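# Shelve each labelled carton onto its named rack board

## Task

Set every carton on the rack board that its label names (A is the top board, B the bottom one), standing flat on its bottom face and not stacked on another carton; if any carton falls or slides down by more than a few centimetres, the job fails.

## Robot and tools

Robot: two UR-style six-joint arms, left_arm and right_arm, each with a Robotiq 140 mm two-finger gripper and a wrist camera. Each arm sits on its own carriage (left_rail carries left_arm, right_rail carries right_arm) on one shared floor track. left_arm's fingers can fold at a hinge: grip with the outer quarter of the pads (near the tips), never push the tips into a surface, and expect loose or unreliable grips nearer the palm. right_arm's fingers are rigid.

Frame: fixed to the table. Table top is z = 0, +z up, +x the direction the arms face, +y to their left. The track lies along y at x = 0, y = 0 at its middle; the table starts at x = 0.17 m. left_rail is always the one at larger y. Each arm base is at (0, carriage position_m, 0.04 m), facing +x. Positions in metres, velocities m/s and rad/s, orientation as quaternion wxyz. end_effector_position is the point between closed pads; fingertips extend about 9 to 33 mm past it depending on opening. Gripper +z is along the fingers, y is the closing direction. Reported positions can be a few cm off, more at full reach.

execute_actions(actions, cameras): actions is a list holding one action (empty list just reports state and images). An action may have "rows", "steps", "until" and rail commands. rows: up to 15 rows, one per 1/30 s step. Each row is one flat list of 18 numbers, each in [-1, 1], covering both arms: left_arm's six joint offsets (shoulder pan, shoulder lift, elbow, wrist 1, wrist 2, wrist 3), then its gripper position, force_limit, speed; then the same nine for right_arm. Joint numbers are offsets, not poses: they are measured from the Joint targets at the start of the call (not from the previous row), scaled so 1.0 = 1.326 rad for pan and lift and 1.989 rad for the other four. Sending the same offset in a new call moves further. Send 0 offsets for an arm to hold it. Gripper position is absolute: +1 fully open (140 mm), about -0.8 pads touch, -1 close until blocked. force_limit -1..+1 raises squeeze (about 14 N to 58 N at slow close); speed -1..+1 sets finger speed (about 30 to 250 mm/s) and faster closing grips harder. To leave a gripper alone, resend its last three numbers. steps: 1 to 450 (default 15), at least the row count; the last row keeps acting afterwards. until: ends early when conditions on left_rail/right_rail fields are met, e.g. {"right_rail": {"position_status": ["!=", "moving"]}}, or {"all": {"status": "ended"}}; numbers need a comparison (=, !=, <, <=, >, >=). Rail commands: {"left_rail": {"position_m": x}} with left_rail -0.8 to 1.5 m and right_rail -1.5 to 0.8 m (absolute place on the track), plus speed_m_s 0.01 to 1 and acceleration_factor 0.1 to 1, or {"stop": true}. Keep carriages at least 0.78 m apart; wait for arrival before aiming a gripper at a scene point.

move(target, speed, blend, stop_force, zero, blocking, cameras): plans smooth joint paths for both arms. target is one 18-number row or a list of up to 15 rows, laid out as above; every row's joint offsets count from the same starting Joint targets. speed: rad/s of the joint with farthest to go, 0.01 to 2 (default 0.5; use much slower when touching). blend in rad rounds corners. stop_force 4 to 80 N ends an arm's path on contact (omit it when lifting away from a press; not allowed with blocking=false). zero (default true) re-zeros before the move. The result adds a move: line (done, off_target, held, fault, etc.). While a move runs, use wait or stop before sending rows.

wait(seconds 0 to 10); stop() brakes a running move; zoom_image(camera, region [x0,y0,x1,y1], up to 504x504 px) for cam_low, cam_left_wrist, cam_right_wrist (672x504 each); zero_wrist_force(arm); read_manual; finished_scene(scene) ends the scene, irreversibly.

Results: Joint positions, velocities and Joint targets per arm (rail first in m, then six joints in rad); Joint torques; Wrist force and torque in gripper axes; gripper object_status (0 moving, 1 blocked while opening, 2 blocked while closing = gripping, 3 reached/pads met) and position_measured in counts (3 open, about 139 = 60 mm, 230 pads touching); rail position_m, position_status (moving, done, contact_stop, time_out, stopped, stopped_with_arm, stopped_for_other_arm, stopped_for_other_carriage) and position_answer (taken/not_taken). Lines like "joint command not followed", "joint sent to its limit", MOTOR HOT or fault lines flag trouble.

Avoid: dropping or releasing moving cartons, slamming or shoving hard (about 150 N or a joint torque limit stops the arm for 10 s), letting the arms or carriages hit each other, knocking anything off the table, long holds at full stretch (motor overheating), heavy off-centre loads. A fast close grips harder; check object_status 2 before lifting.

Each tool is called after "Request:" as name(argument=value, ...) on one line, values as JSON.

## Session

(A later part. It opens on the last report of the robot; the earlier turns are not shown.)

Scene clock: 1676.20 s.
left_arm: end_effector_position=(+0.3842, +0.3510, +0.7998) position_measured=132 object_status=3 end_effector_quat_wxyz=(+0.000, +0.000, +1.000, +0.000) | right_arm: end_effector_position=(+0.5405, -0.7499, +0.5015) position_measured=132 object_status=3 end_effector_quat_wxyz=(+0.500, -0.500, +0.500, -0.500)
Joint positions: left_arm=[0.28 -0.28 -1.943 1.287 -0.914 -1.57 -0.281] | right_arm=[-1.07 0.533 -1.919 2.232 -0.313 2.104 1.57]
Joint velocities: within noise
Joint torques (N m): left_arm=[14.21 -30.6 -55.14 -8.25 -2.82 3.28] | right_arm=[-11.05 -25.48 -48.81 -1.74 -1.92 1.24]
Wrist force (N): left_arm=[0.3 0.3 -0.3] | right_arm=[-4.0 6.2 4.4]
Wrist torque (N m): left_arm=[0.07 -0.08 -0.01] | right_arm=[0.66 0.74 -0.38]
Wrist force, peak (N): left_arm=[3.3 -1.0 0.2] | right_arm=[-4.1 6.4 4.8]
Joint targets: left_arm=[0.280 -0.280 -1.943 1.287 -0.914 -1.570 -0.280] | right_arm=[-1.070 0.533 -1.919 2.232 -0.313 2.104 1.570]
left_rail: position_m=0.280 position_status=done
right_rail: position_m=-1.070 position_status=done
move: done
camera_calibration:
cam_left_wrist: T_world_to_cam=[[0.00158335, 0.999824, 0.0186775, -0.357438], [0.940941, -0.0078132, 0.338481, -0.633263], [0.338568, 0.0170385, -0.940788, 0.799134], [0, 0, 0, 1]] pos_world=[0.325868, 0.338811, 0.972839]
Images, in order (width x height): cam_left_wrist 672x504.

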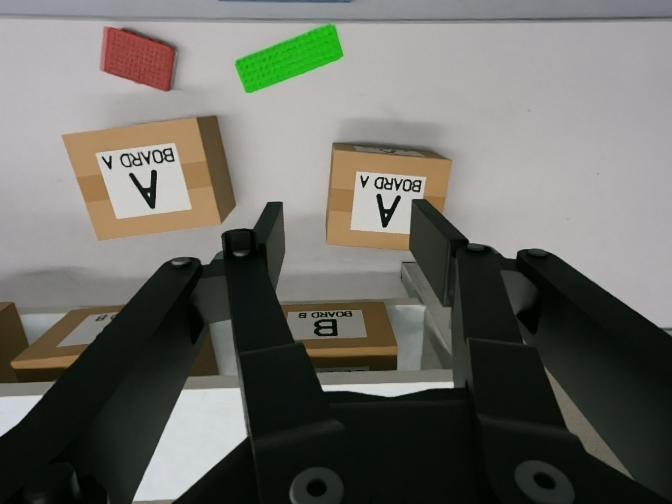

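Request:
execute_actions(actions=[{"left_rail":{"position_m":0.55},"steps":120,"until":{"left_rail":{"position_status":["!=","moving"]}}}], cameras=["cam_left_wrist"])

Request:
zoom_image(camera="cam_left_wrist", region=[0, 0, 280, 130])

Scene clock: 1725.07 s.
left_arm: end_effector_position=(+0.3841, +0.6208, +0.7999) position_measured=132 object_status=3 end_effector_quat_wxyz=(+0.000, +0.000, +1.000, +0.000) end_effector_velocity=(+0.002, +0.000, -0.001) end_effector_angular_velocity=(+0.000, +0.001, -0.003) | right_arm: end_effector_position=(+0.5405, -0.7499, +0.5015) position_measured=132 object_status=3 end_effector_quat_wxyz=(+0.500, -0.500, +0.500, -0.500)
Joint positions: left_arm=[0.55 -0.28 -1.943 1.287 -0.914 -1.57 -0.28] | right_arm=[-1.07 0.533 -1.919 2.232 -0.313 2.104 1.57]
Joint velocities: left_arm=[0.001 -0.001 0.003 0 -0.001 0 0.001] | right_arm=[within noise]
Joint torques (N m): left_arm=[10.92 -29.8 -46.72 -6.24 -0.55 2.41] | right_arm=[-10.19 -25.12 -48.47 0.09 -1.34 1.53]
Wrist force (N): left_arm=[0.0 0.1 -0.4] | right_arm=[-4.1 6.2 4.4]
Wrist torque (N m): left_arm=[0.04 -0.03 -0.01] | right_arm=[0.66 0.76 -0.37]
Wrist force, peak (N): left_arm=[0.0 -1.4 -0.2] | right_arm=[-4.2 6.5 4.6]
Joint targets: left_arm=[0.550 -0.280 -1.943 1.287 -0.914 -1.570 -0.280] | right_arm=[-1.070 0.533 -1.919 2.232 -0.313 2.104 1.570]
Tool commands: left_gripper/position=-0.03 left_gripper/force_limit=+1.0 left_gripper/speed=+1.0 right_gripper/position=-0.03 right_gripper/force_limit=+1.0 right_gripper/speed=+1.0
left_rail: position_m=0.550 position_status=done
right_rail: position_m=-1.070 position_status=done
camera_calibration:
cam_left_wrist: T_world_to_cam=[[0.00158313, 0.99983, 0.0183865, -0.627032], [0.940875, -0.0077177, 0.338665, -0.631348], [0.338749, 0.0167632, -0.940727, 0.794699], [0, 0, 0, 1]] pos_world=[0.325809, 0.608731, 0.972939]
Images, in order (width x height): cam_left_wrist 672x504.

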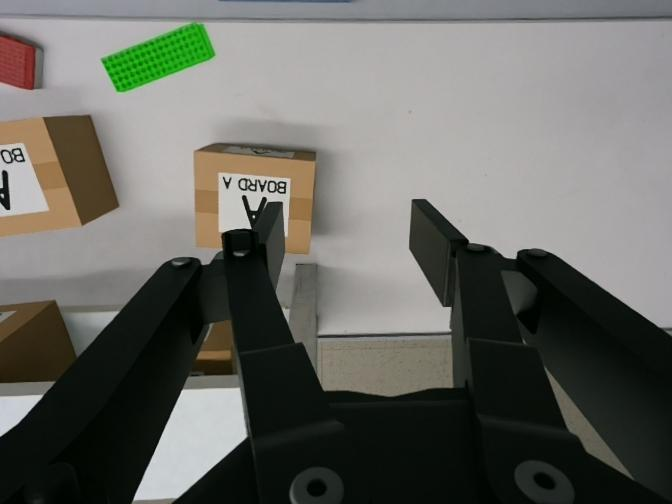

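Scaled by 1.800.

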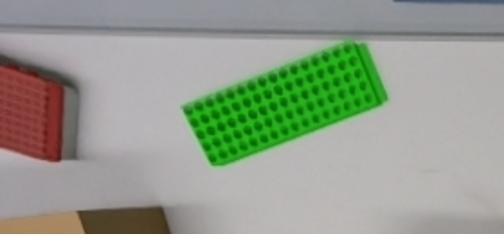

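Request:
move(target=[-0.914,0.0181,0.4756,0.3022,0.8291,-0.6491,-0.03,1,1,0,0,0,0,0,0,-0.03,1,1], speed=0.6, cameras=[])

Request:
execute_actions(actions=[{"right_rail":{"position_m":-0.55},"steps":150,"until":{"right_rail":{"position_status":["!=","moving"]}}}], cameras=["cam_right_wrist","cam_left_wrist"])

Scene clock: 1744.17 s.
left_arm: end_effector_position=(+0.5407, +0.2306, +0.5008) position_measured=132 object_status=3 end_effector_quat_wxyz=(+0.500, +0.499, +0.501, +0.500) | right_arm: end_effector_position=(+0.5405, -0.7499, +0.5015) position_measured=132 object_status=3 end_effector_quat_wxyz=(+0.500, -0.500, +0.500, -0.500)
Joint positions: left_arm=[0.55 -1.492 -1.919 2.232 -0.314 0.078 -1.571] | right_arm=[-1.07 0.533 -1.919 2.232 -0.313 2.104 1.57]
Joint velocities: within noise
Joint torques (N m): left_arm=[-15.14 5.12 -36.27 2.59 2.68 -2.21] | right_arm=[-7.4 -22.68 -46.5 -0.05 -0.61 1.68]
Wrist force (N): left_arm=[0.1 0.1 -0.4] | right_arm=[-4.1 6.1 4.4]
Wrist torque (N m): left_arm=[0.09 0.07 -0.31] | right_arm=[0.64 0.76 -0.38]
Wrist force, peak (N): left_arm=[2.0 -1.8 -2.1] | right_arm=[-4.2 6.5 4.7]
Joint targets: left_arm=[0.550 -1.492 -1.919 2.232 -0.313 0.078 -1.571] | right_arm=[-1.070 0.533 -1.919 2.232 -0.313 2.104 1.570]
left_rail: position_m=0.550 position_status=done
right_rail: position_m=-1.070 position_status=done
move: done
No camera images: "cameras" was empty.

Scene clock: 1746.93 s.
left_arm: end_effector_position=(+0.5406, +0.2305, +0.5008) position_measured=132 object_status=3 end_effector_quat_wxyz=(+0.500, +0.500, +0.500, +0.500) | right_arm: end_effector_position=(+0.5405, -0.2300, +0.5015) position_measured=132 object_status=3 end_effector_quat_wxyz=(+0.500, -0.500, +0.500, -0.500) end_effector_velocity=(+0.000, +0.001, +0.000) end_effector_angular_velocity=(-0.001, +0.001, +0.001)
Joint positions: left_arm=[0.55 -1.492 -1.919 2.232 -0.313 0.078 -1.571] | right_arm=[-0.55 0.533 -1.919 2.232 -0.313 2.104 1.57]
Joint velocities: left_arm=[within noise] | right_arm=[0.001 0.001 0.001 0 0.001 -0.001 0]
Joint torques (N m): left_arm=[-14.06 5.01 -41.15 2.28 2.28 -2.89] | right_arm=[-7.67 -23.75 -45.71 0.06 -0.28 1.7]
Wrist force (N): left_arm=[0.0 0.1 -0.2] | right_arm=[-4.0 6.2 4.1]
Wrist torque (N m): left_arm=[0.10 0.11 -0.32] | right_arm=[0.65 0.74 -0.38]
Wrist force, peak (N): left_arm=[-0.3 -0.1 -0.4] | right_arm=[-4.7 6.3 4.7]
Joint targets: left_arm=[0.550 -1.492 -1.919 2.232 -0.313 0.078 -1.571] | right_arm=[-0.550 0.533 -1.919 2.232 -0.313 2.104 1.570]
Tool commands: left_gripper/position=-0.03 left_gripper/force_limit=+1.0 left_gripper/speed=+1.0 right_gripper/position=-0.03 right_gripper/force_limit=+1.0 right_gripper/speed=+1.0
left_rail: position_m=0.550 position_status=done
right_rail: position_m=-0.550 position_status=done
camera_calibration:
cam_left_wrist: T_world_to_cam=[[-0.0181965, -0.00107681, 0.999834, -0.481592], [-0.337491, -0.941301, -0.00715595, 0.399123], [0.941153, -0.337566, 0.016765, -0.256612], [0, 0, 0, 1]] pos_world=[0.367449, 0.288553, 0.48867]
cam_right_wrist: T_world_to_cam=[[-0.011821, 0.0223481, -0.99968, 0.519842], [-0.309823, 0.950468, 0.0249115, 0.375348], [0.950721, 0.310018, -0.00431152, -0.26435], [0, 0, 0, 1]] pos_world=[0.37376, -0.28642, 0.509185]
Images, in order (width x height): cam_left_wrist 672x504, cam_right_wrist 672x504.

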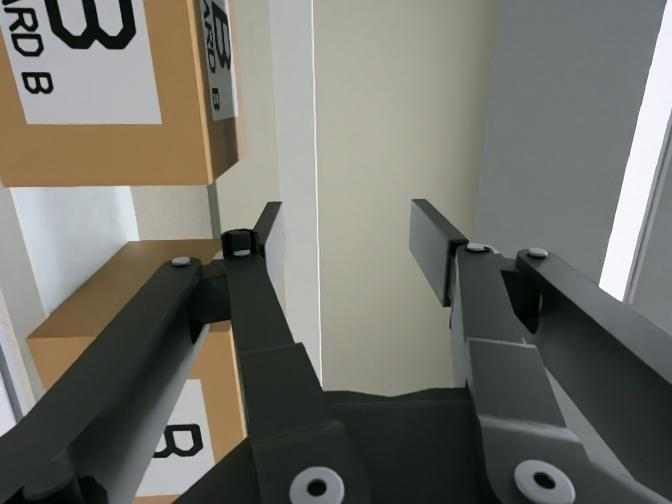

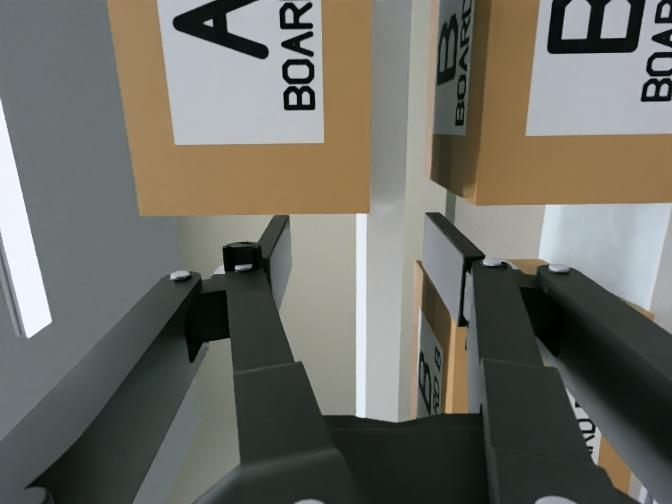

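Request:
execute_actions(actions=[{"right_rail":{"position_m":-0.64},"steps":100,"until":{"right_rail":{"position_status":["!=","moving"]}}}], cameras=[])

Request:
move(target=[[-0.221,0.049,-0.0205,-0.0122,-0.162,0,-0.03,1,1,0.1703,0.0314,-0.0127,-0.0083,0.0179,0,-0.03,1,1],[-0.221,0.1414,0.0585,-0.1528,-0.162,0,-0.03,1,1,0.1703,0.1241,0.0676,-0.1503,0.0179,0,-0.03,1,1],[-0.221,0.3028,0.115,-0.3169,-0.162,0,-0.03,1,1,0.1703,0.2886,0.1253,-0.3177,0.0179,0,-0.03,1,1]], speed=0.3, blend=[0.01,0.02,0], cameras=["cam_left_wrist","cam_right_wrist"])

Scene clock: 1772.83 s.
left_arm: end_effector_position=(+0.5406, +0.2305, +0.5008) position_measured=132 object_status=3 end_effector_quat_wxyz=(+0.500, +0.500, +0.500, +0.500) | right_arm: end_effector_position=(+0.5405, -0.3199, +0.5015) position_measured=132 object_status=3 end_effector_quat_wxyz=(+0.500, -0.500, +0.500, -0.500) end_effector_velocity=(+0.000, -0.001, +0.000) end_effector_angular_velocity=(-0.001, +0.000, +0.000)
Joint positions: left_arm=[0.55 -1.492 -1.919 2.232 -0.313 0.078 -1.571] | right_arm=[-0.64 0.533 -1.919 2.232 -0.313 2.104 1.57]
Joint velocities: left_arm=[within noise] | right_arm=[-0.001 0 -0.001 0 0.001 0 0]
Joint torques (N m): left_arm=[-13.39 6.1 -47 0.54 1.27 -2.82] | right_arm=[-5.6 -23.81 -45.07 0.09 -0.03 1.23]
Wrist force (N): left_arm=[0.0 -0.2 -0.2] | right_arm=[-3.9 6.5 4.1]
Wrist torque (N m): left_arm=[0.03 0.10 -0.31] | right_arm=[0.71 0.72 -0.38]
Wrist force, peak (N): left_arm=[0.6 -0.1 0.0] | right_arm=[-5.6 6.4 4.5]
Joint targets: left_arm=[0.550 -1.492 -1.919 2.232 -0.313 0.078 -1.571] | right_arm=[-0.640 0.533 -1.919 2.232 -0.313 2.104 1.570]
Tool commands: left_gripper/position=-0.03 left_gripper/force_limit=+1.0 left_gripper/speed=+1.0 right_gripper/position=-0.03 right_gripper/force_limit=+1.0 right_gripper/speed=+1.0
left_rail: position_m=0.550 position_status=done
right_rail: position_m=-0.640 position_status=done
No camera images: "cameras" was empty.

Scene clock: 1776.50 s.
left_arm: end_effector_position=(+0.4324, +0.1634, +0.2501) position_measured=132 object_status=3 end_effector_quat_wxyz=(+0.493, +0.492, +0.508, +0.507) | right_arm: end_effector_position=(+0.4732, -0.2042, +0.2507) position_measured=132 object_status=3 end_effector_quat_wxyz=(+0.546, -0.545, +0.450, -0.450)
Joint positions: left_arm=[0.55 -1.785 -1.518 2.461 -0.943 -0.244 -1.571] | right_arm=[-0.64 0.759 -1.537 2.481 -0.945 2.139 1.57]
Joint velocities: within noise
Joint torques (N m): left_arm=[-13.43 -11.24 -15.7 -1.12 -1.52 -2.52] | right_arm=[10.63 -28.89 -18.02 -7.12 3.35 1.28]
Wrist force (N): left_arm=[0.1 0.2 -0.4] | right_arm=[-4.3 5.8 4.9]
Wrist torque (N m): left_arm=[0.06 0.09 -0.29] | right_arm=[0.68 0.83 -0.34]
Wrist force, peak (N): left_arm=[-0.5 1.4 -1.5] | right_arm=[-4.1 7.1 5.2]
Joint targets: left_arm=[0.550 -1.785 -1.518 2.461 -0.944 -0.244 -1.571] | right_arm=[-0.640 0.759 -1.537 2.481 -0.945 2.139 1.570]
left_rail: position_m=0.550 position_status=done
right_rail: position_m=-0.640 position_status=done
move: done
camera_calibration:
cam_left_wrist: T_world_to_cam=[[-0.0179761, -0.00151717, 0.999837, -0.233074], [-0.309897, -0.950744, -0.00701432, 0.287329], [0.9506, -0.309972, 0.0166205, -0.181796], [0, 0, 0, 1]] pos_world=[0.257667, 0.216471, 0.238073]
cam_right_wrist: T_world_to_cam=[[-0.0158432, 0.0197588, -0.999679, 0.269148], [-0.483911, 0.874761, 0.024959, 0.403121], [0.874974, 0.484151, -0.00429751, -0.138062], [0, 0, 0, 1]] pos_world=[0.32014, -0.29111, 0.258407]
Images, in order (width x height): cam_left_wrist 672x504, cam_right_wrist 672x504.

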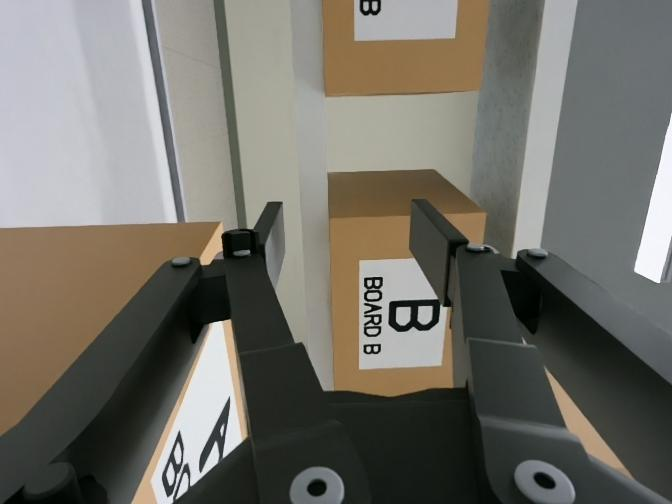

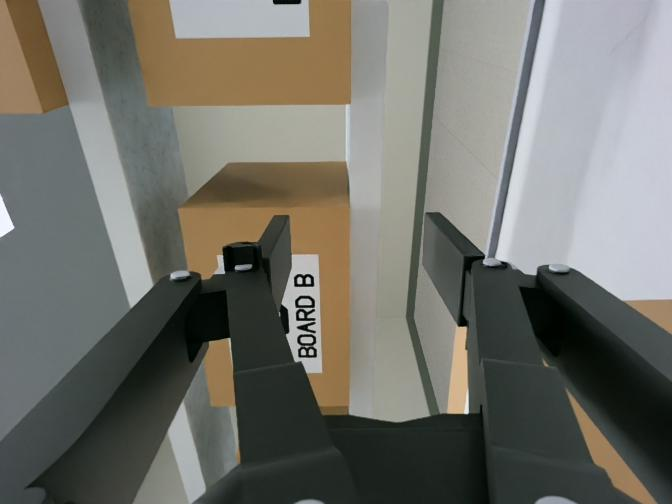

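Request:
move(target=[[-0.0069,0.0977,0.0318,-0.0964,-0.0047,0,-0.03,1,1,0.0221,0.1295,0.0045,-0.0904,0.0151,0,-0.03,1,1],[-0.0069,0.2404,0.0404,-0.2002,-0.0047,0,-0.03,1,1,0.0221,0.2648,0.0128,-0.1887,0.0151,0,-0.03,1,1]], speed=0.2, blend=0.02, stop_force=12, cameras=["cam_left_wrist","cam_right_wrist"])

Scene clock: 1806.60 s.
left_arm: end_effector_position=(+0.4324, +0.1784, +0.1151) position_measured=132 object_status=3 end_effector_quat_wxyz=(+0.493, +0.492, +0.507, +0.507) | right_arm: end_effector_position=(+0.4732, -0.1896, +0.1149) position_measured=132 object_status=3 end_effector_quat_wxyz=(+0.545, -0.545, +0.450, -0.451)
Joint positions: left_arm=[0.55 -1.794 -1.199 2.541 -1.342 -0.253 -1.571] | right_arm=[-0.64 0.788 -1.186 2.506 -1.32 2.169 1.57]
Joint velocities: within noise
Joint torques (N m): left_arm=[-11.12 -23.67 0.37 -1.17 -2.05 -2.66] | right_arm=[11.67 -38.41 -5.31 -6.81 3.25 1.55]
Wrist force (N): left_arm=[-0.1 0.2 0.0] | right_arm=[-4.2 5.5 4.6]
Wrist torque (N m): left_arm=[0.10 0.12 -0.29] | right_arm=[0.61 0.80 -0.35]
Wrist force, peak (N): left_arm=[-0.1 0.9 -0.4] | right_arm=[-4.3 6.3 5.0]
Joint targets: left_arm=[0.550 -1.794 -1.199 2.541 -1.342 -0.253 -1.571] | right_arm=[-0.640 0.788 -1.186 2.506 -1.320 2.169 1.570]
left_rail: position_m=0.550 position_status=done
right_rail: position_m=-0.640 position_status=done
move: done
camera_calibration:
cam_left_wrist: T_world_to_cam=[[-0.0181809, -0.00244988, 0.999832, -0.0977837], [-0.309709, -0.950798, -0.00796148, 0.300657], [0.950657, -0.309802, 0.0165276, -0.17489], [0, 0, 0, 1]] pos_world=[0.257598, 0.231443, 0.103051]
cam_right_wrist: T_world_to_cam=[[-0.0167622, 0.0188842, -0.999681, 0.133367], [-0.483249, 0.875136, 0.0246344, 0.393525], [0.875323, 0.483508, -0.00554343, -0.145867], [0, 0, 0, 1]] pos_world=[0.320087, -0.276379, 0.122822]
Images, in order (width x height): cam_left_wrist 672x504, cam_right_wrist 672x504.

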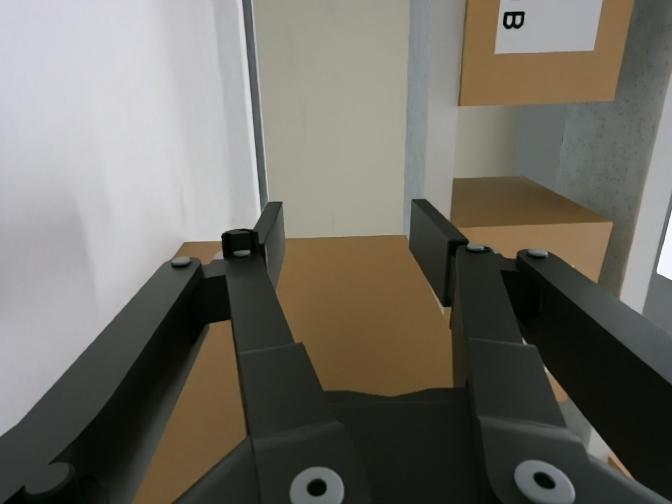

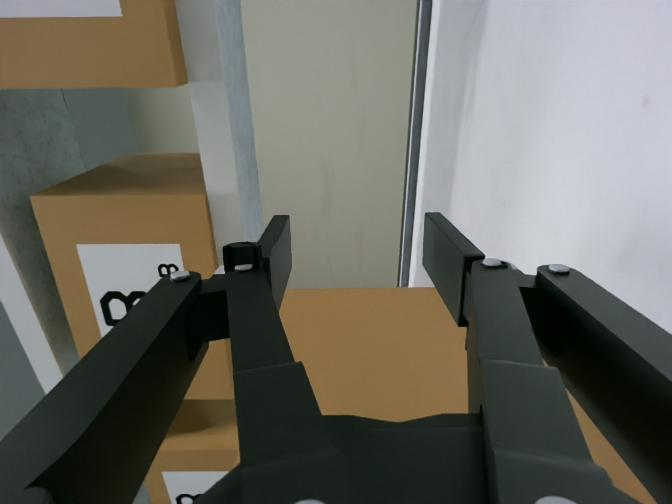

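Request:
move(target=[0.0305,0.0284,-0.049,0.03,0.0202,0,-0.03,1,1,0.0715,0.0265,-0.0449,0.027,0.0476,0,-0.03,1,1], speed=0.04, stop_force=6, cameras=["cam_left_wrist","cam_right_wrist"])

Scene clock: 1818.13 s.
left_arm: end_effector_position=(+0.4359, +0.1430, +0.1149) position_measured=132 object_status=3 end_effector_quat_wxyz=(+0.492, +0.492, +0.508, +0.507) | right_arm: end_effector_position=(+0.4676, -0.1398, +0.1151) position_measured=132 object_status=3 end_effector_quat_wxyz=(+0.545, -0.545, +0.450, -0.451)
Joint positions: left_arm=[0.55 -1.765 -1.172 2.472 -1.299 -0.224 -1.571] | right_arm=[-0.64 0.883 -1.151 2.417 -1.267 2.264 1.57]
Joint velocities: within noise
Joint torques (N m): left_arm=[-11.76 -71.62 -0.98 -1.34 -1.69 -2.04] | right_arm=[11.15 -44.33 -21.04 1.02 3.58 1.45]
Wrist force (N): left_arm=[0.2 0.1 -0.3] | right_arm=[-4.5 6.1 4.2]
Wrist torque (N m): left_arm=[0.06 0.07 -0.30] | right_arm=[0.74 0.88 -0.34]
Wrist force, peak (N): left_arm=[10.2 1.0 -4.8] | right_arm=[-4.6 6.3 4.6]
Joint targets: left_arm=[0.550 -1.765 -1.172 2.472 -1.299 -0.224 -1.571] | right_arm=[-0.640 0.883 -1.151 2.417 -1.267 2.264 1.570]
left_rail: position_m=0.550 position_status=done
right_rail: position_m=-0.640 position_status=done
move: contact (left_arm); left_arm: the elbow is farthest, 0.028 rad from its target
camera_calibration:
cam_left_wrist: T_world_to_cam=[[-0.0181543, -0.00237357, 0.999832, -0.0976706], [-0.3095, -0.950867, -0.00787701, 0.267964], [0.950726, -0.309591, 0.0165277, -0.189238], [0, 0, 0, 1]] pos_world=[0.261075, 0.19598, 0.102893]
cam_right_wrist: T_world_to_cam=[[-0.016461, 0.0192406, -0.999679, 0.132404], [-0.483372, 0.875064, 0.0248015, 0.347227], [0.87526, 0.483625, -0.00510401, -0.164986], [0, 0, 0, 1]] pos_world=[0.314425, -0.226602, 0.122908]
Images, in order (width x height): cam_left_wrist 672x504, cam_right_wrist 672x504.

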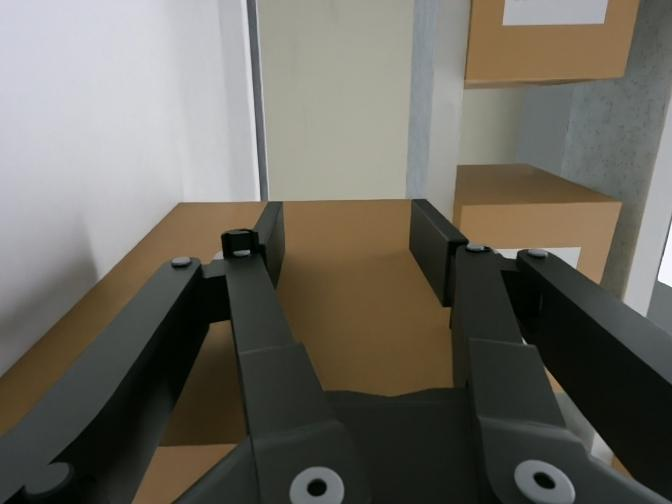

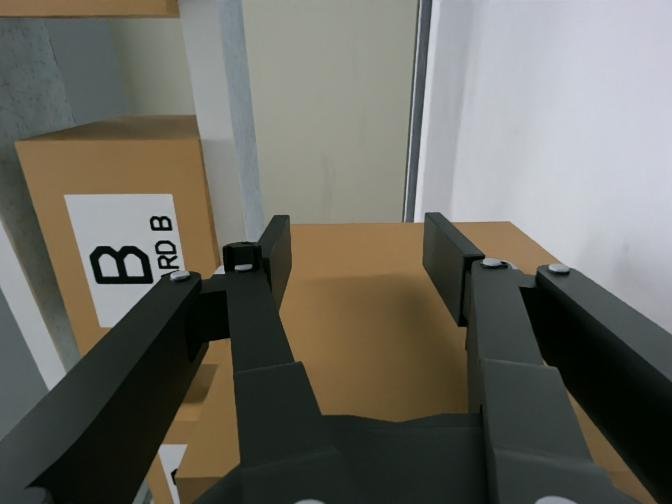

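Request:
move(target=[0,0,0,0,0,0,-0.03,1,1,0.0185,0.0085,-0.0136,0.0084,0.0122,0,-0.03,1,1], speed=0.03, stop_force=20, cameras=[])

Scene clock: 1826.03 s.
left_arm: end_effector_position=(+0.4359, +0.1430, +0.1149) position_measured=132 object_status=3 end_effector_quat_wxyz=(+0.492, +0.492, +0.508, +0.507) | right_arm: end_effector_position=(+0.4659, -0.1253, +0.1147) position_measured=132 object_status=3 end_effector_quat_wxyz=(+0.545, -0.545, +0.450, -0.451)
Joint positions: left_arm=[0.55 -1.765 -1.172 2.472 -1.299 -0.224 -1.571] | right_arm=[-0.64 0.907 -1.139 2.39 -1.25 2.288 1.57]
Joint velocities: within noise
Joint torques (N m): left_arm=[-10.95 -70.87 -13.27 -1.32 4.58 -2.42] | right_arm=[-9.91 -64.79 -13.69 -6.23 -9.55 1.16]
Wrist force (N): left_arm=[8.0 0.3 1.7] | right_arm=[13.0 -1.3 1.1]
Wrist torque (N m): left_arm=[0.19 -0.14 -0.63] | right_arm=[0.17 0.00 -0.86]
Wrist force, peak (N): left_arm=[8.3 1.2 1.6] | right_arm=[16.1 0.0 0.5]
Joint targets: left_arm=[0.550 -1.765 -1.172 2.472 -1.299 -0.224 -1.571] | right_arm=[-0.640 0.907 -1.139 2.390 -1.250 2.288 1.570]
left_rail: position_m=0.550 position_status=done
right_rail: position_m=-0.640 position_status=done
move: contact (right_arm)
No camera images: "cameras" was empty.

Request:
move(target=[0.0021,0.0018,-0.0038,0.0021,0.0014,0,-0.03,1,1,0.0048,0.0016,-0.0034,0.0018,0.0031,0,-0.03,1,1], speed=0.015, cameras=["cam_left_wrist","cam_right_wrist"])

Scene clock: 1835.97 s.
left_arm: end_effector_position=(+0.4362, +0.1395, +0.1151) position_measured=132 object_status=3 end_effector_quat_wxyz=(+0.493, +0.492, +0.508, +0.507) | right_arm: end_effector_position=(+0.4654, -0.1216, +0.1152) position_measured=132 object_status=3 end_effector_quat_wxyz=(+0.545, -0.545, +0.450, -0.451)
Joint positions: left_arm=[0.55 -1.762 -1.17 2.464 -1.295 -0.222 -1.571] | right_arm=[-0.64 0.913 -1.137 2.384 -1.247 2.294 1.57]
Joint velocities: within noise
Joint torques (N m): left_arm=[-3.68 -34.33 -55.56 0.6 20.83 -1.17] | right_arm=[34.93 -47.23 -44.09 -2.09 -6.73 1.23]
Wrist force (N): left_arm=[46.2 -0.1 -3.4] | right_arm=[49.5 -0.6 0.8]
Wrist torque (N m): left_arm=[0.15 -0.92 -1.49] | right_arm=[0.12 -1.20 -1.84]
Wrist force, peak (N): left_arm=[46.2 -0.1 -3.4] | right_arm=[49.5 -0.6 0.8]
Joint targets: left_arm=[0.550 -1.762 -1.170 2.464 -1.295 -0.222 -1.571] | right_arm=[-0.640 0.913 -1.137 2.384 -1.247 2.294 1.570]
left_rail: position_m=0.550 position_status=done
right_rail: position_m=-0.640 position_status=done
move: done
camera_calibration:
cam_left_wrist: T_world_to_cam=[[-0.0179988, -0.00156712, 0.999837, -0.0980005], [-0.309256, -0.950953, -0.00705766, 0.264496], [0.950809, -0.309332, 0.0166314, -0.190773], [0, 0, 0, 1]] pos_world=[0.261421, 0.192357, 0.103024]
cam_right_wrist: T_world_to_cam=[[-0.0165199, 0.019185, -0.999679, 0.132199], [-0.483484, 0.875003, 0.024782, 0.330358], [0.875198, 0.483738, -0.00517936, -0.171835], [0, 0, 0, 1]] pos_world=[0.312297, -0.208477, 0.12308]
Images, in order (width x height): cam_left_wrist 672x504, cam_right_wrist 672x504.

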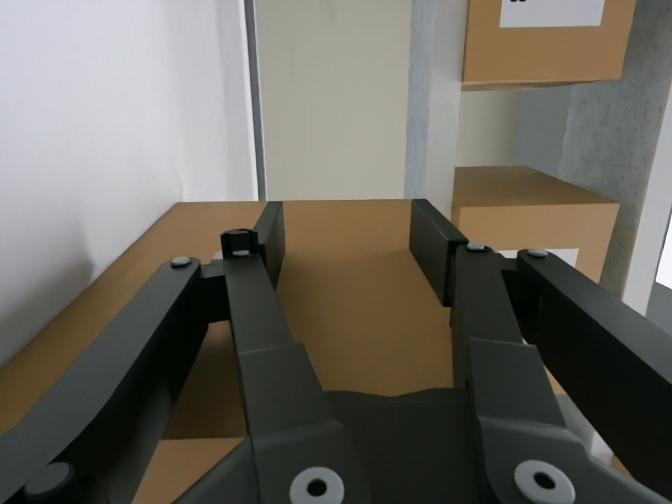

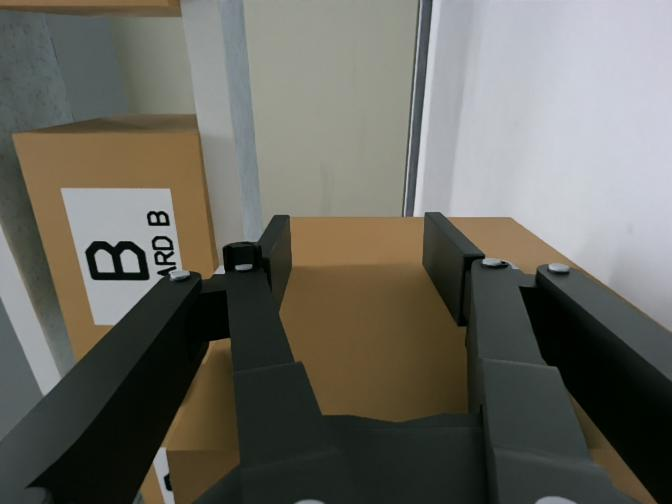

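Request:
move(target=[[0.0005,-0.0754,-0.0039,0.0547,0.0007,0,-0.03,1,1,0.0015,-0.0677,-0.0042,0.0493,0.0009,0,-0.03,1,1],[0.0005,-0.1477,-0.011,0.11,0.0007,0,-0.03,1,1,0.0015,-0.1328,-0.0107,0.0993,0.0009,0,-0.03,1,1],[0.0005,-0.2142,-0.0218,0.1651,0.0007,0,-0.03,1,1,0.0015,-0.1931,-0.0206,0.1494,0.0009,0,-0.03,1,1],[0.0005,-0.2746,-0.0359,0.2195,0.0007,0,-0.03,1,1,0.0015,-0.2483,-0.0337,0.1992,0.0009,0,-0.03,1,1],[0.0005,-0.3274,-0.0531,0.2718,0.0007,0,-0.03,1,1,0.0015,-0.2974,-0.0496,0.2479,0.0009,0,-0.03,1,1],[0.0005,-0.3732,-0.073,0.3224,0.0007,0,-0.03,1,1,0.0015,-0.3406,-0.0683,0.2954,0.0009,0,-0.03,1,1],[0.0005,-0.412,-0.0954,0.3706,0.0007,0,-0.03,1,1,0.0015,-0.3775,-0.0895,0.3412,0.0009,0,-0.03,1,1],[0.0005,-0.4442,-0.1202,0.4168,0.0007,0,-0.03,1,1,0.0015,-0.4086,-0.1131,0.3855,0.0009,0,-0.03,1,1],[0.0005,-0.47,-0.1471,0.4609,0.0007,0,-0.03,1,1,0.0015,-0.4342,-0.1388,0.4282,0.0009,0,-0.03,1,1],[0.0005,-0.49,-0.1759,0.503,0.0007,0,-0.03,1,1,0.0015,-0.4544,-0.1665,0.4695,0.0009,0,-0.03,1,1],[0.0005,-0.5046,-0.2065,0.5434,0.0007,0,-0.03,1,1,0.0015,-0.4697,-0.1962,0.5093,0.0009,0,-0.03,1,1],[0.0005,-0.5145,-0.2387,0.5823,0.0007,0,-0.03,1,1,0.0015,-0.4804,-0.2276,0.5479,0.0009,0,-0.03,1,1]], speed=0.15, blend=0.015, cameras=["cam_left_wrist","cam_right_wrist"])

Scene clock: 1884.70 s.
left_arm: end_effector_position=(+0.4364, +0.1381, +0.6112) position_measured=132 object_status=3 end_effector_quat_wxyz=(+0.493, +0.493, +0.507, +0.507) | right_arm: end_effector_position=(+0.4652, -0.1201, +0.6116) position_measured=132 object_status=3 end_effector_quat_wxyz=(+0.545, -0.545, +0.450, -0.450)
Joint positions: left_arm=[0.55 -1.761 -1.852 1.989 -0.137 -0.22 -1.571] | right_arm=[-0.64 0.915 -1.774 1.931 -0.157 2.296 1.57]
Joint velocities: within noise
Joint torques (N m): left_arm=[-39.88 -10.82 -71.52 -1.32 19.24 2.45] | right_arm=[23.47 -37.08 -75.91 -7.28 -28.81 1.57]
Wrist force (N): left_arm=[71.4 -0.6 -4.2] | right_arm=[67.8 27.6 0.2]
Wrist torque (N m): left_arm=[0.21 -0.82 -1.34] | right_arm=[0.63 -0.91 -1.73]
Wrist force, peak (N): left_arm=[79.5 0.6 -3.5] | right_arm=[76.2 27.4 -1.8]
Joint targets: left_arm=[0.550 -1.761 -1.852 1.989 -0.137 -0.220 -1.571] | right_arm=[-0.640 0.915 -1.774 1.931 -0.157 2.296 1.570]
left_rail: position_m=0.550 position_status=done
right_rail: position_m=-0.640 position_status=done
move: done
camera_calibration:
cam_left_wrist: T_world_to_cam=[[-0.0181949, -0.00256867, 0.999831, -0.593799], [-0.310172, -0.950646, -0.00808681, 0.26778], [0.950506, -0.310266, 0.0165002, -0.199202], [0, 0, 0, 1]] pos_world=[0.261597, 0.191233, 0.599151]
cam_right_wrist: T_world_to_cam=[[-0.0164881, 0.0192302, -0.999679, 0.628416], [-0.483801, 0.874826, 0.024808, 0.316769], [0.875023, 0.484055, -0.00512066, -0.169713], [0, 0, 0, 1]] pos_world=[0.312118, -0.207052, 0.619487]
Images, in order (width x height): cam_left_wrist 672x504, cam_right_wrist 672x504.

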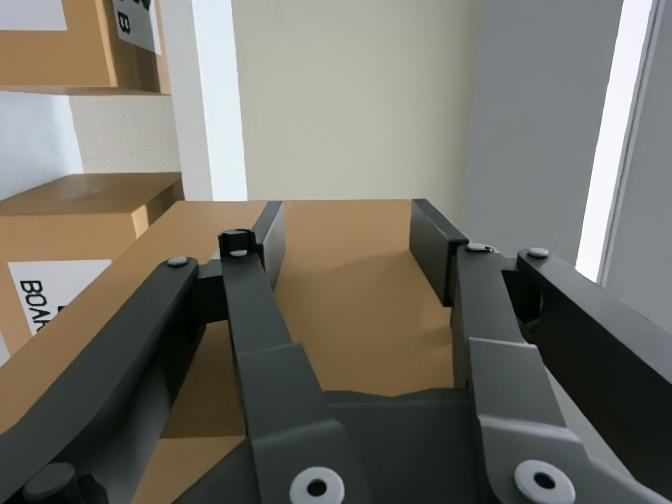

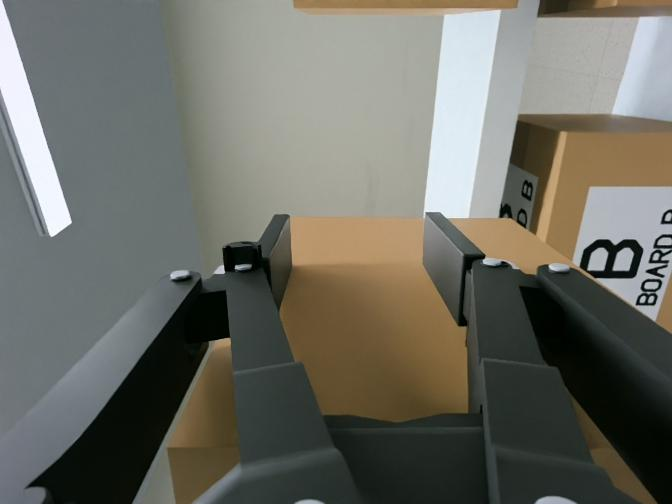

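Request:
move(target=[[0.0602,0.0018,-0.0008,-0.0004,0.0538,0,-0.03,1,1,-0.0252,0.0189,-0.0099,-0.0028,-0.003,0,-0.03,1,1],[0.1217,0.0078,-0.0037,-0.0015,0.1087,0,-0.03,1,1,-0.0488,0.0392,-0.021,-0.0051,-0.005,0,-0.03,1,1],[0.1843,0.018,-0.0086,-0.0034,0.1642,0,-0.03,1,1,-0.071,0.0607,-0.0332,-0.0072,-0.0059,0,-0.03,1,1],[0.2479,0.0322,-0.0155,-0.0059,0.2205,0,-0.03,1,1,-0.0916,0.0836,-0.0467,-0.009,-0.0059,0,-0.03,1,1],[0.3047,0.057,-0.0281,-0.0099,0.2584,0,-0.03,1,1,-0.1253,0.1034,-0.0587,-0.0103,-0.0283,0,-0.03,1,1],[0.3581,0.0834,-0.0421,-0.0135,0.2939,0,-0.03,1,1,-0.1563,0.125,-0.0722,-0.0111,-0.049,0,-0.03,1,1],[0.408,0.1113,-0.0576,-0.0166,0.3272,0,-0.03,1,1,-0.1849,0.148,-0.0873,-0.0114,-0.0681,0,-0.03,1,1],[0.4546,0.1403,-0.0746,-0.019,0.3583,0,-0.03,1,1,-0.2113,0.1725,-0.1039,-0.0112,-0.0857,0,-0.03,1,1],[0.4979,0.1704,-0.093,-0.0206,0.3872,0,-0.03,1,1,-0.2357,0.1984,-0.1219,-0.0104,-0.1019,0,-0.03,1,1],[0.5382,0.2013,-0.1128,-0.0214,0.414,0,-0.03,1,1,-0.2581,0.2254,-0.1414,-0.0089,-0.1169,0,-0.03,1,1]], speed=0.12, blend=0.015)

Scene clock: 1937.13 s.
left_arm: end_effector_position=(+0.7666, +0.1301, +0.6112) position_measured=132 object_status=3 end_effector_quat_wxyz=(+0.520, +0.520, +0.480, +0.479) | right_arm: end_effector_position=(+0.7671, -0.1296, +0.6117) position_measured=132 object_status=3 end_effector_quat_wxyz=(+0.520, -0.520, +0.479, -0.480)
Joint positions: left_arm=[0.55 -1.048 -1.585 1.765 -0.179 0.603 -1.571] | right_arm=[-0.64 0.573 -1.476 1.65 -0.175 2.063 1.57]
Joint velocities: within noise
Joint torques (N m): left_arm=[-37.81 0.9 -71.67 -11.45 32.43 2.32] | right_arm=[27.37 -53.48 -78.7 -8.47 -29.51 1.48]
Wrist force (N): left_arm=[67.4 3.0 0.5] | right_arm=[63.0 29.6 -4.1]
Wrist torque (N m): left_arm=[0.37 -0.27 -1.21] | right_arm=[0.72 -1.68 -2.77]
Wrist force, peak (N): left_arm=[73.2 0.6 -5.0] | right_arm=[69.7 28.0 0.6]
Joint targets: left_arm=[0.550 -1.048 -1.585 1.765 -0.179 0.603 -1.571] | right_arm=[-0.640 0.573 -1.475 1.650 -0.175 2.063 1.570]
left_rail: position_m=0.550 position_status=done
right_rail: position_m=-0.640 position_status=done
move: done
camera_calibration:
cam_left_wrist: T_world_to_cam=[[-0.017995, -0.00050042, 0.999838, -0.588195], [-0.412495, -0.910926, -0.00787998, 0.43571], [0.910782, -0.41257, 0.0161857, -0.471684], [0, 0, 0, 1]] pos_world=[0.598745, 0.202003, 0.599167]
cam_right_wrist: T_world_to_cam=[[-0.014155, 0.0208967, -0.999681, 0.632066], [-0.38516, 0.922518, 0.0247374, 0.401608], [0.922741, 0.385388, -0.00500965, -0.47873], [0, 0, 0, 1]] pos_world=[0.605375, -0.199202, 0.619531]

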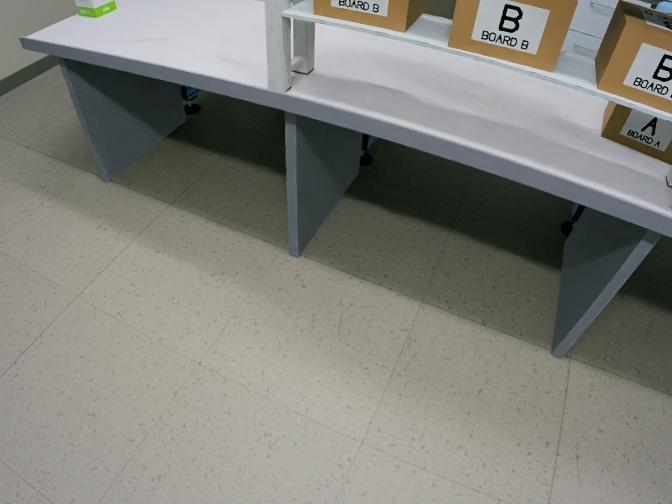

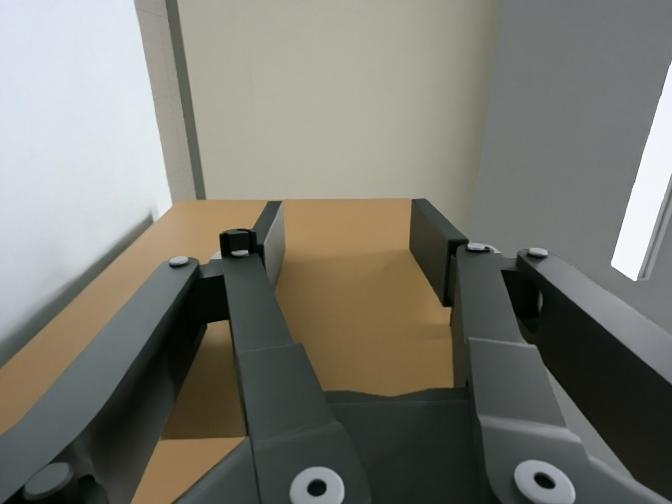

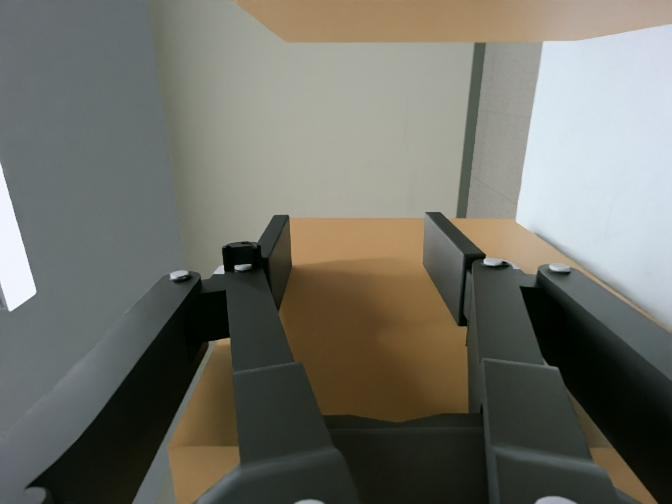

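Request:
move(target=[0,0.00505,0.01463,-0.018,0,0,-0.03,1,1,0,0.00483,0.01438,-0.0176,0,0,-0.03,1,1], speed=0.025, stop_force=8, cameras=["cam_low"])

Scene clock: 1970.37 s.
left_arm: end_effector_position=(+0.7669, +0.1300, +0.5986) position_measured=132 object_status=3 end_effector_quat_wxyz=(+0.520, +0.520, +0.480, +0.479) | right_arm: end_effector_position=(+0.7673, -0.1295, +0.6010) position_measured=132 object_status=3 end_effector_quat_wxyz=(+0.520, -0.520, +0.479, -0.480)
Joint positions: left_arm=[0.55 -1.048 -1.581 1.783 -0.202 0.603 -1.571] | right_arm=[-0.64 0.573 -1.472 1.665 -0.194 2.063 1.57]
Joint velocities: within noise
Joint torques (N m): left_arm=[-51.72 -38.3 -67.16 -1.65 31.99 1.98] | right_arm=[35.48 -70.13 -73.05 -7.69 -28.84 1.54]
Wrist force (N): left_arm=[71.8 6.8 2.4] | right_arm=[68.3 23.0 -5.3]
Wrist torque (N m): left_arm=[0.54 -0.28 -1.70] | right_arm=[0.88 -2.49 -3.37]
Wrist force, peak (N): left_arm=[77.0 11.3 1.8] | right_arm=[65.9 30.2 -4.1]
Joint targets: left_arm=[0.550 -1.048 -1.581 1.783 -0.202 0.603 -1.571] | right_arm=[-0.640 0.573 -1.472 1.665 -0.194 2.063 1.570]
left_rail: position_m=0.550 position_status=done
right_rail: position_m=-0.640 position_status=done
move: contact (left_arm, right_arm); left_arm: the wrist 1 is farthest, 0.013 rad from its target; right_arm: the wrist 1 is farthest, 0.016 rad from its target
Images, in order (width x height): cam_low 672x504.

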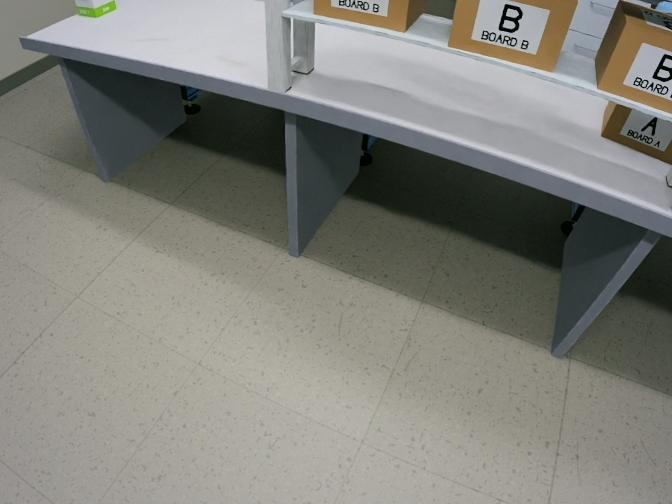

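Request:
move(target=[0,0.00152,0.00439,-0.0054,0,0,-0.03,1,1,0,0.00193,0.00575,-0.00704,0,0,-0.03,1,1], speed=0.025, stop_force=10, cameras=["cam_left_wrist"])

Scene clock: 1977.97 s.
left_arm: end_effector_position=(+0.7668, +0.1301, +0.5975) position_measured=132 object_status=3 end_effector_quat_wxyz=(+0.520, +0.519, +0.480, +0.479) | right_arm: end_effector_position=(+0.7673, -0.1295, +0.6001) position_measured=132 object_status=3 end_effector_quat_wxyz=(+0.520, -0.520, +0.479, -0.480)
Joint positions: left_arm=[0.55 -1.048 -1.581 1.785 -0.205 0.603 -1.571] | right_arm=[-0.64 0.573 -1.472 1.667 -0.196 2.063 1.57]
Joint velocities: within noise
Joint torques (N m): left_arm=[-67.97 -34.94 -63.82 -1.44 31.81 2.62] | right_arm=[37.56 -59.38 -65.2 -5.55 -29.03 1.43]
Wrist force (N): left_arm=[75.2 12.7 3.7] | right_arm=[67.6 11.5 -7.5]
Wrist torque (N m): left_arm=[0.18 -0.40 -1.98] | right_arm=[0.38 -2.61 -3.26]
Wrist force, peak (N): left_arm=[79.1 19.3 4.5] | right_arm=[68.3 22.9 -4.7]
Joint targets: left_arm=[0.550 -1.048 -1.581 1.785 -0.205 0.603 -1.571] | right_arm=[-0.640 0.573 -1.472 1.667 -0.196 2.063 1.570]
left_rail: position_m=0.550 position_status=done
right_rail: position_m=-0.640 position_status=done
move: contact (left_arm, right_arm); right_arm: the wrist 1 is farthest, 0.012 rad from its target
camera_calibration:
cam_left_wrist: T_world_to_cam=[[-0.0183511, 0.000116591, 0.999832, -0.574329], [-0.412432, -0.910958, -0.00746361, 0.435376], [0.910804, -0.412499, 0.0167651, -0.472003], [0, 0, 0, 1]] pos_world=[0.598926, 0.201975, 0.585395]
Images, in order (width x height): cam_left_wrist 672x504.

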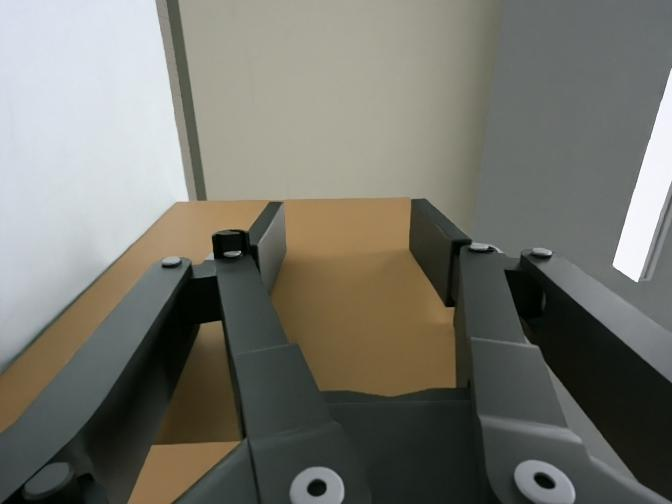

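Request:
move(target=[0,0.00076,0.0022,-0.0027,0,0,-0.03,1,1,0,0.0012,0.0036,-0.0044,0,0,-0.03,1,1], speed=0.025, stop_force=10, cameras=["cam_right_wrist"])

Request:
zoom_image(camera="cam_right_wrist", region=[84, 0, 588, 504])

Scene clock: 1985.23 s.
left_arm: end_effector_position=(+0.7668, +0.1301, +0.5969) position_measured=132 object_status=3 end_effector_quat_wxyz=(+0.520, +0.519, +0.480, +0.479) | right_arm: end_effector_position=(+0.7672, -0.1296, +0.5994) position_measured=132 object_status=3 end_effector_quat_wxyz=(+0.520, -0.520, +0.479, -0.480)
Joint positions: left_arm=[0.55 -1.048 -1.581 1.786 -0.206 0.603 -1.571] | right_arm=[-0.64 0.573 -1.472 1.668 -0.197 2.063 1.57]
Joint velocities: within noise
Joint torques (N m): left_arm=[-68.03 -26.5 -61.06 -0.7 31.5 2.26] | right_arm=[37.64 -49.43 -58.43 -4.02 -29.14 1.52]
Wrist force (N): left_arm=[77.5 17.9 5.6] | right_arm=[67.8 1.9 -10.2]
Wrist torque (N m): left_arm=[0.28 -0.32 -2.09] | right_arm=[-0.17 -2.65 -3.10]
Wrist force, peak (N): left_arm=[77.7 23.5 8.3] | right_arm=[67.9 12.3 -7.1]
Joint targets: left_arm=[0.550 -1.048 -1.581 1.786 -0.206 0.603 -1.571] | right_arm=[-0.640 0.573 -1.472 1.668 -0.197 2.063 1.570]
left_rail: position_m=0.550 position_status=done
right_rail: position_m=-0.640 position_status=done
move: contact (left_arm, right_arm)
camera_calibration:
cam_right_wrist: T_world_to_cam=[[-0.0138379, 0.0211013, -0.999682, 0.619537], [-0.38514, 0.922525, 0.0248039, 0.401923], [0.922754, 0.385361, -0.00463883, -0.47918], [0, 0, 0, 1]] pos_world=[0.605535, -0.1992, 0.607147]
Images, in order (width x height): cam_right_wrist 672x504.

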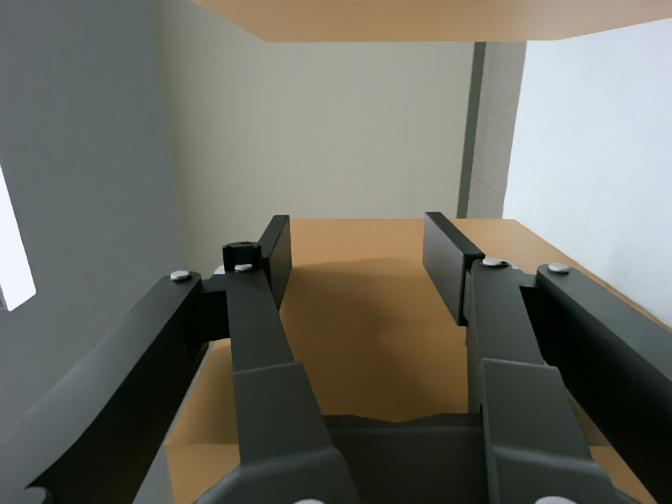

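Scaled by 1.000.

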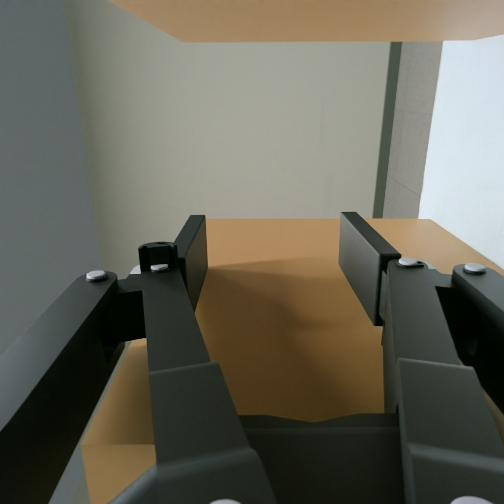

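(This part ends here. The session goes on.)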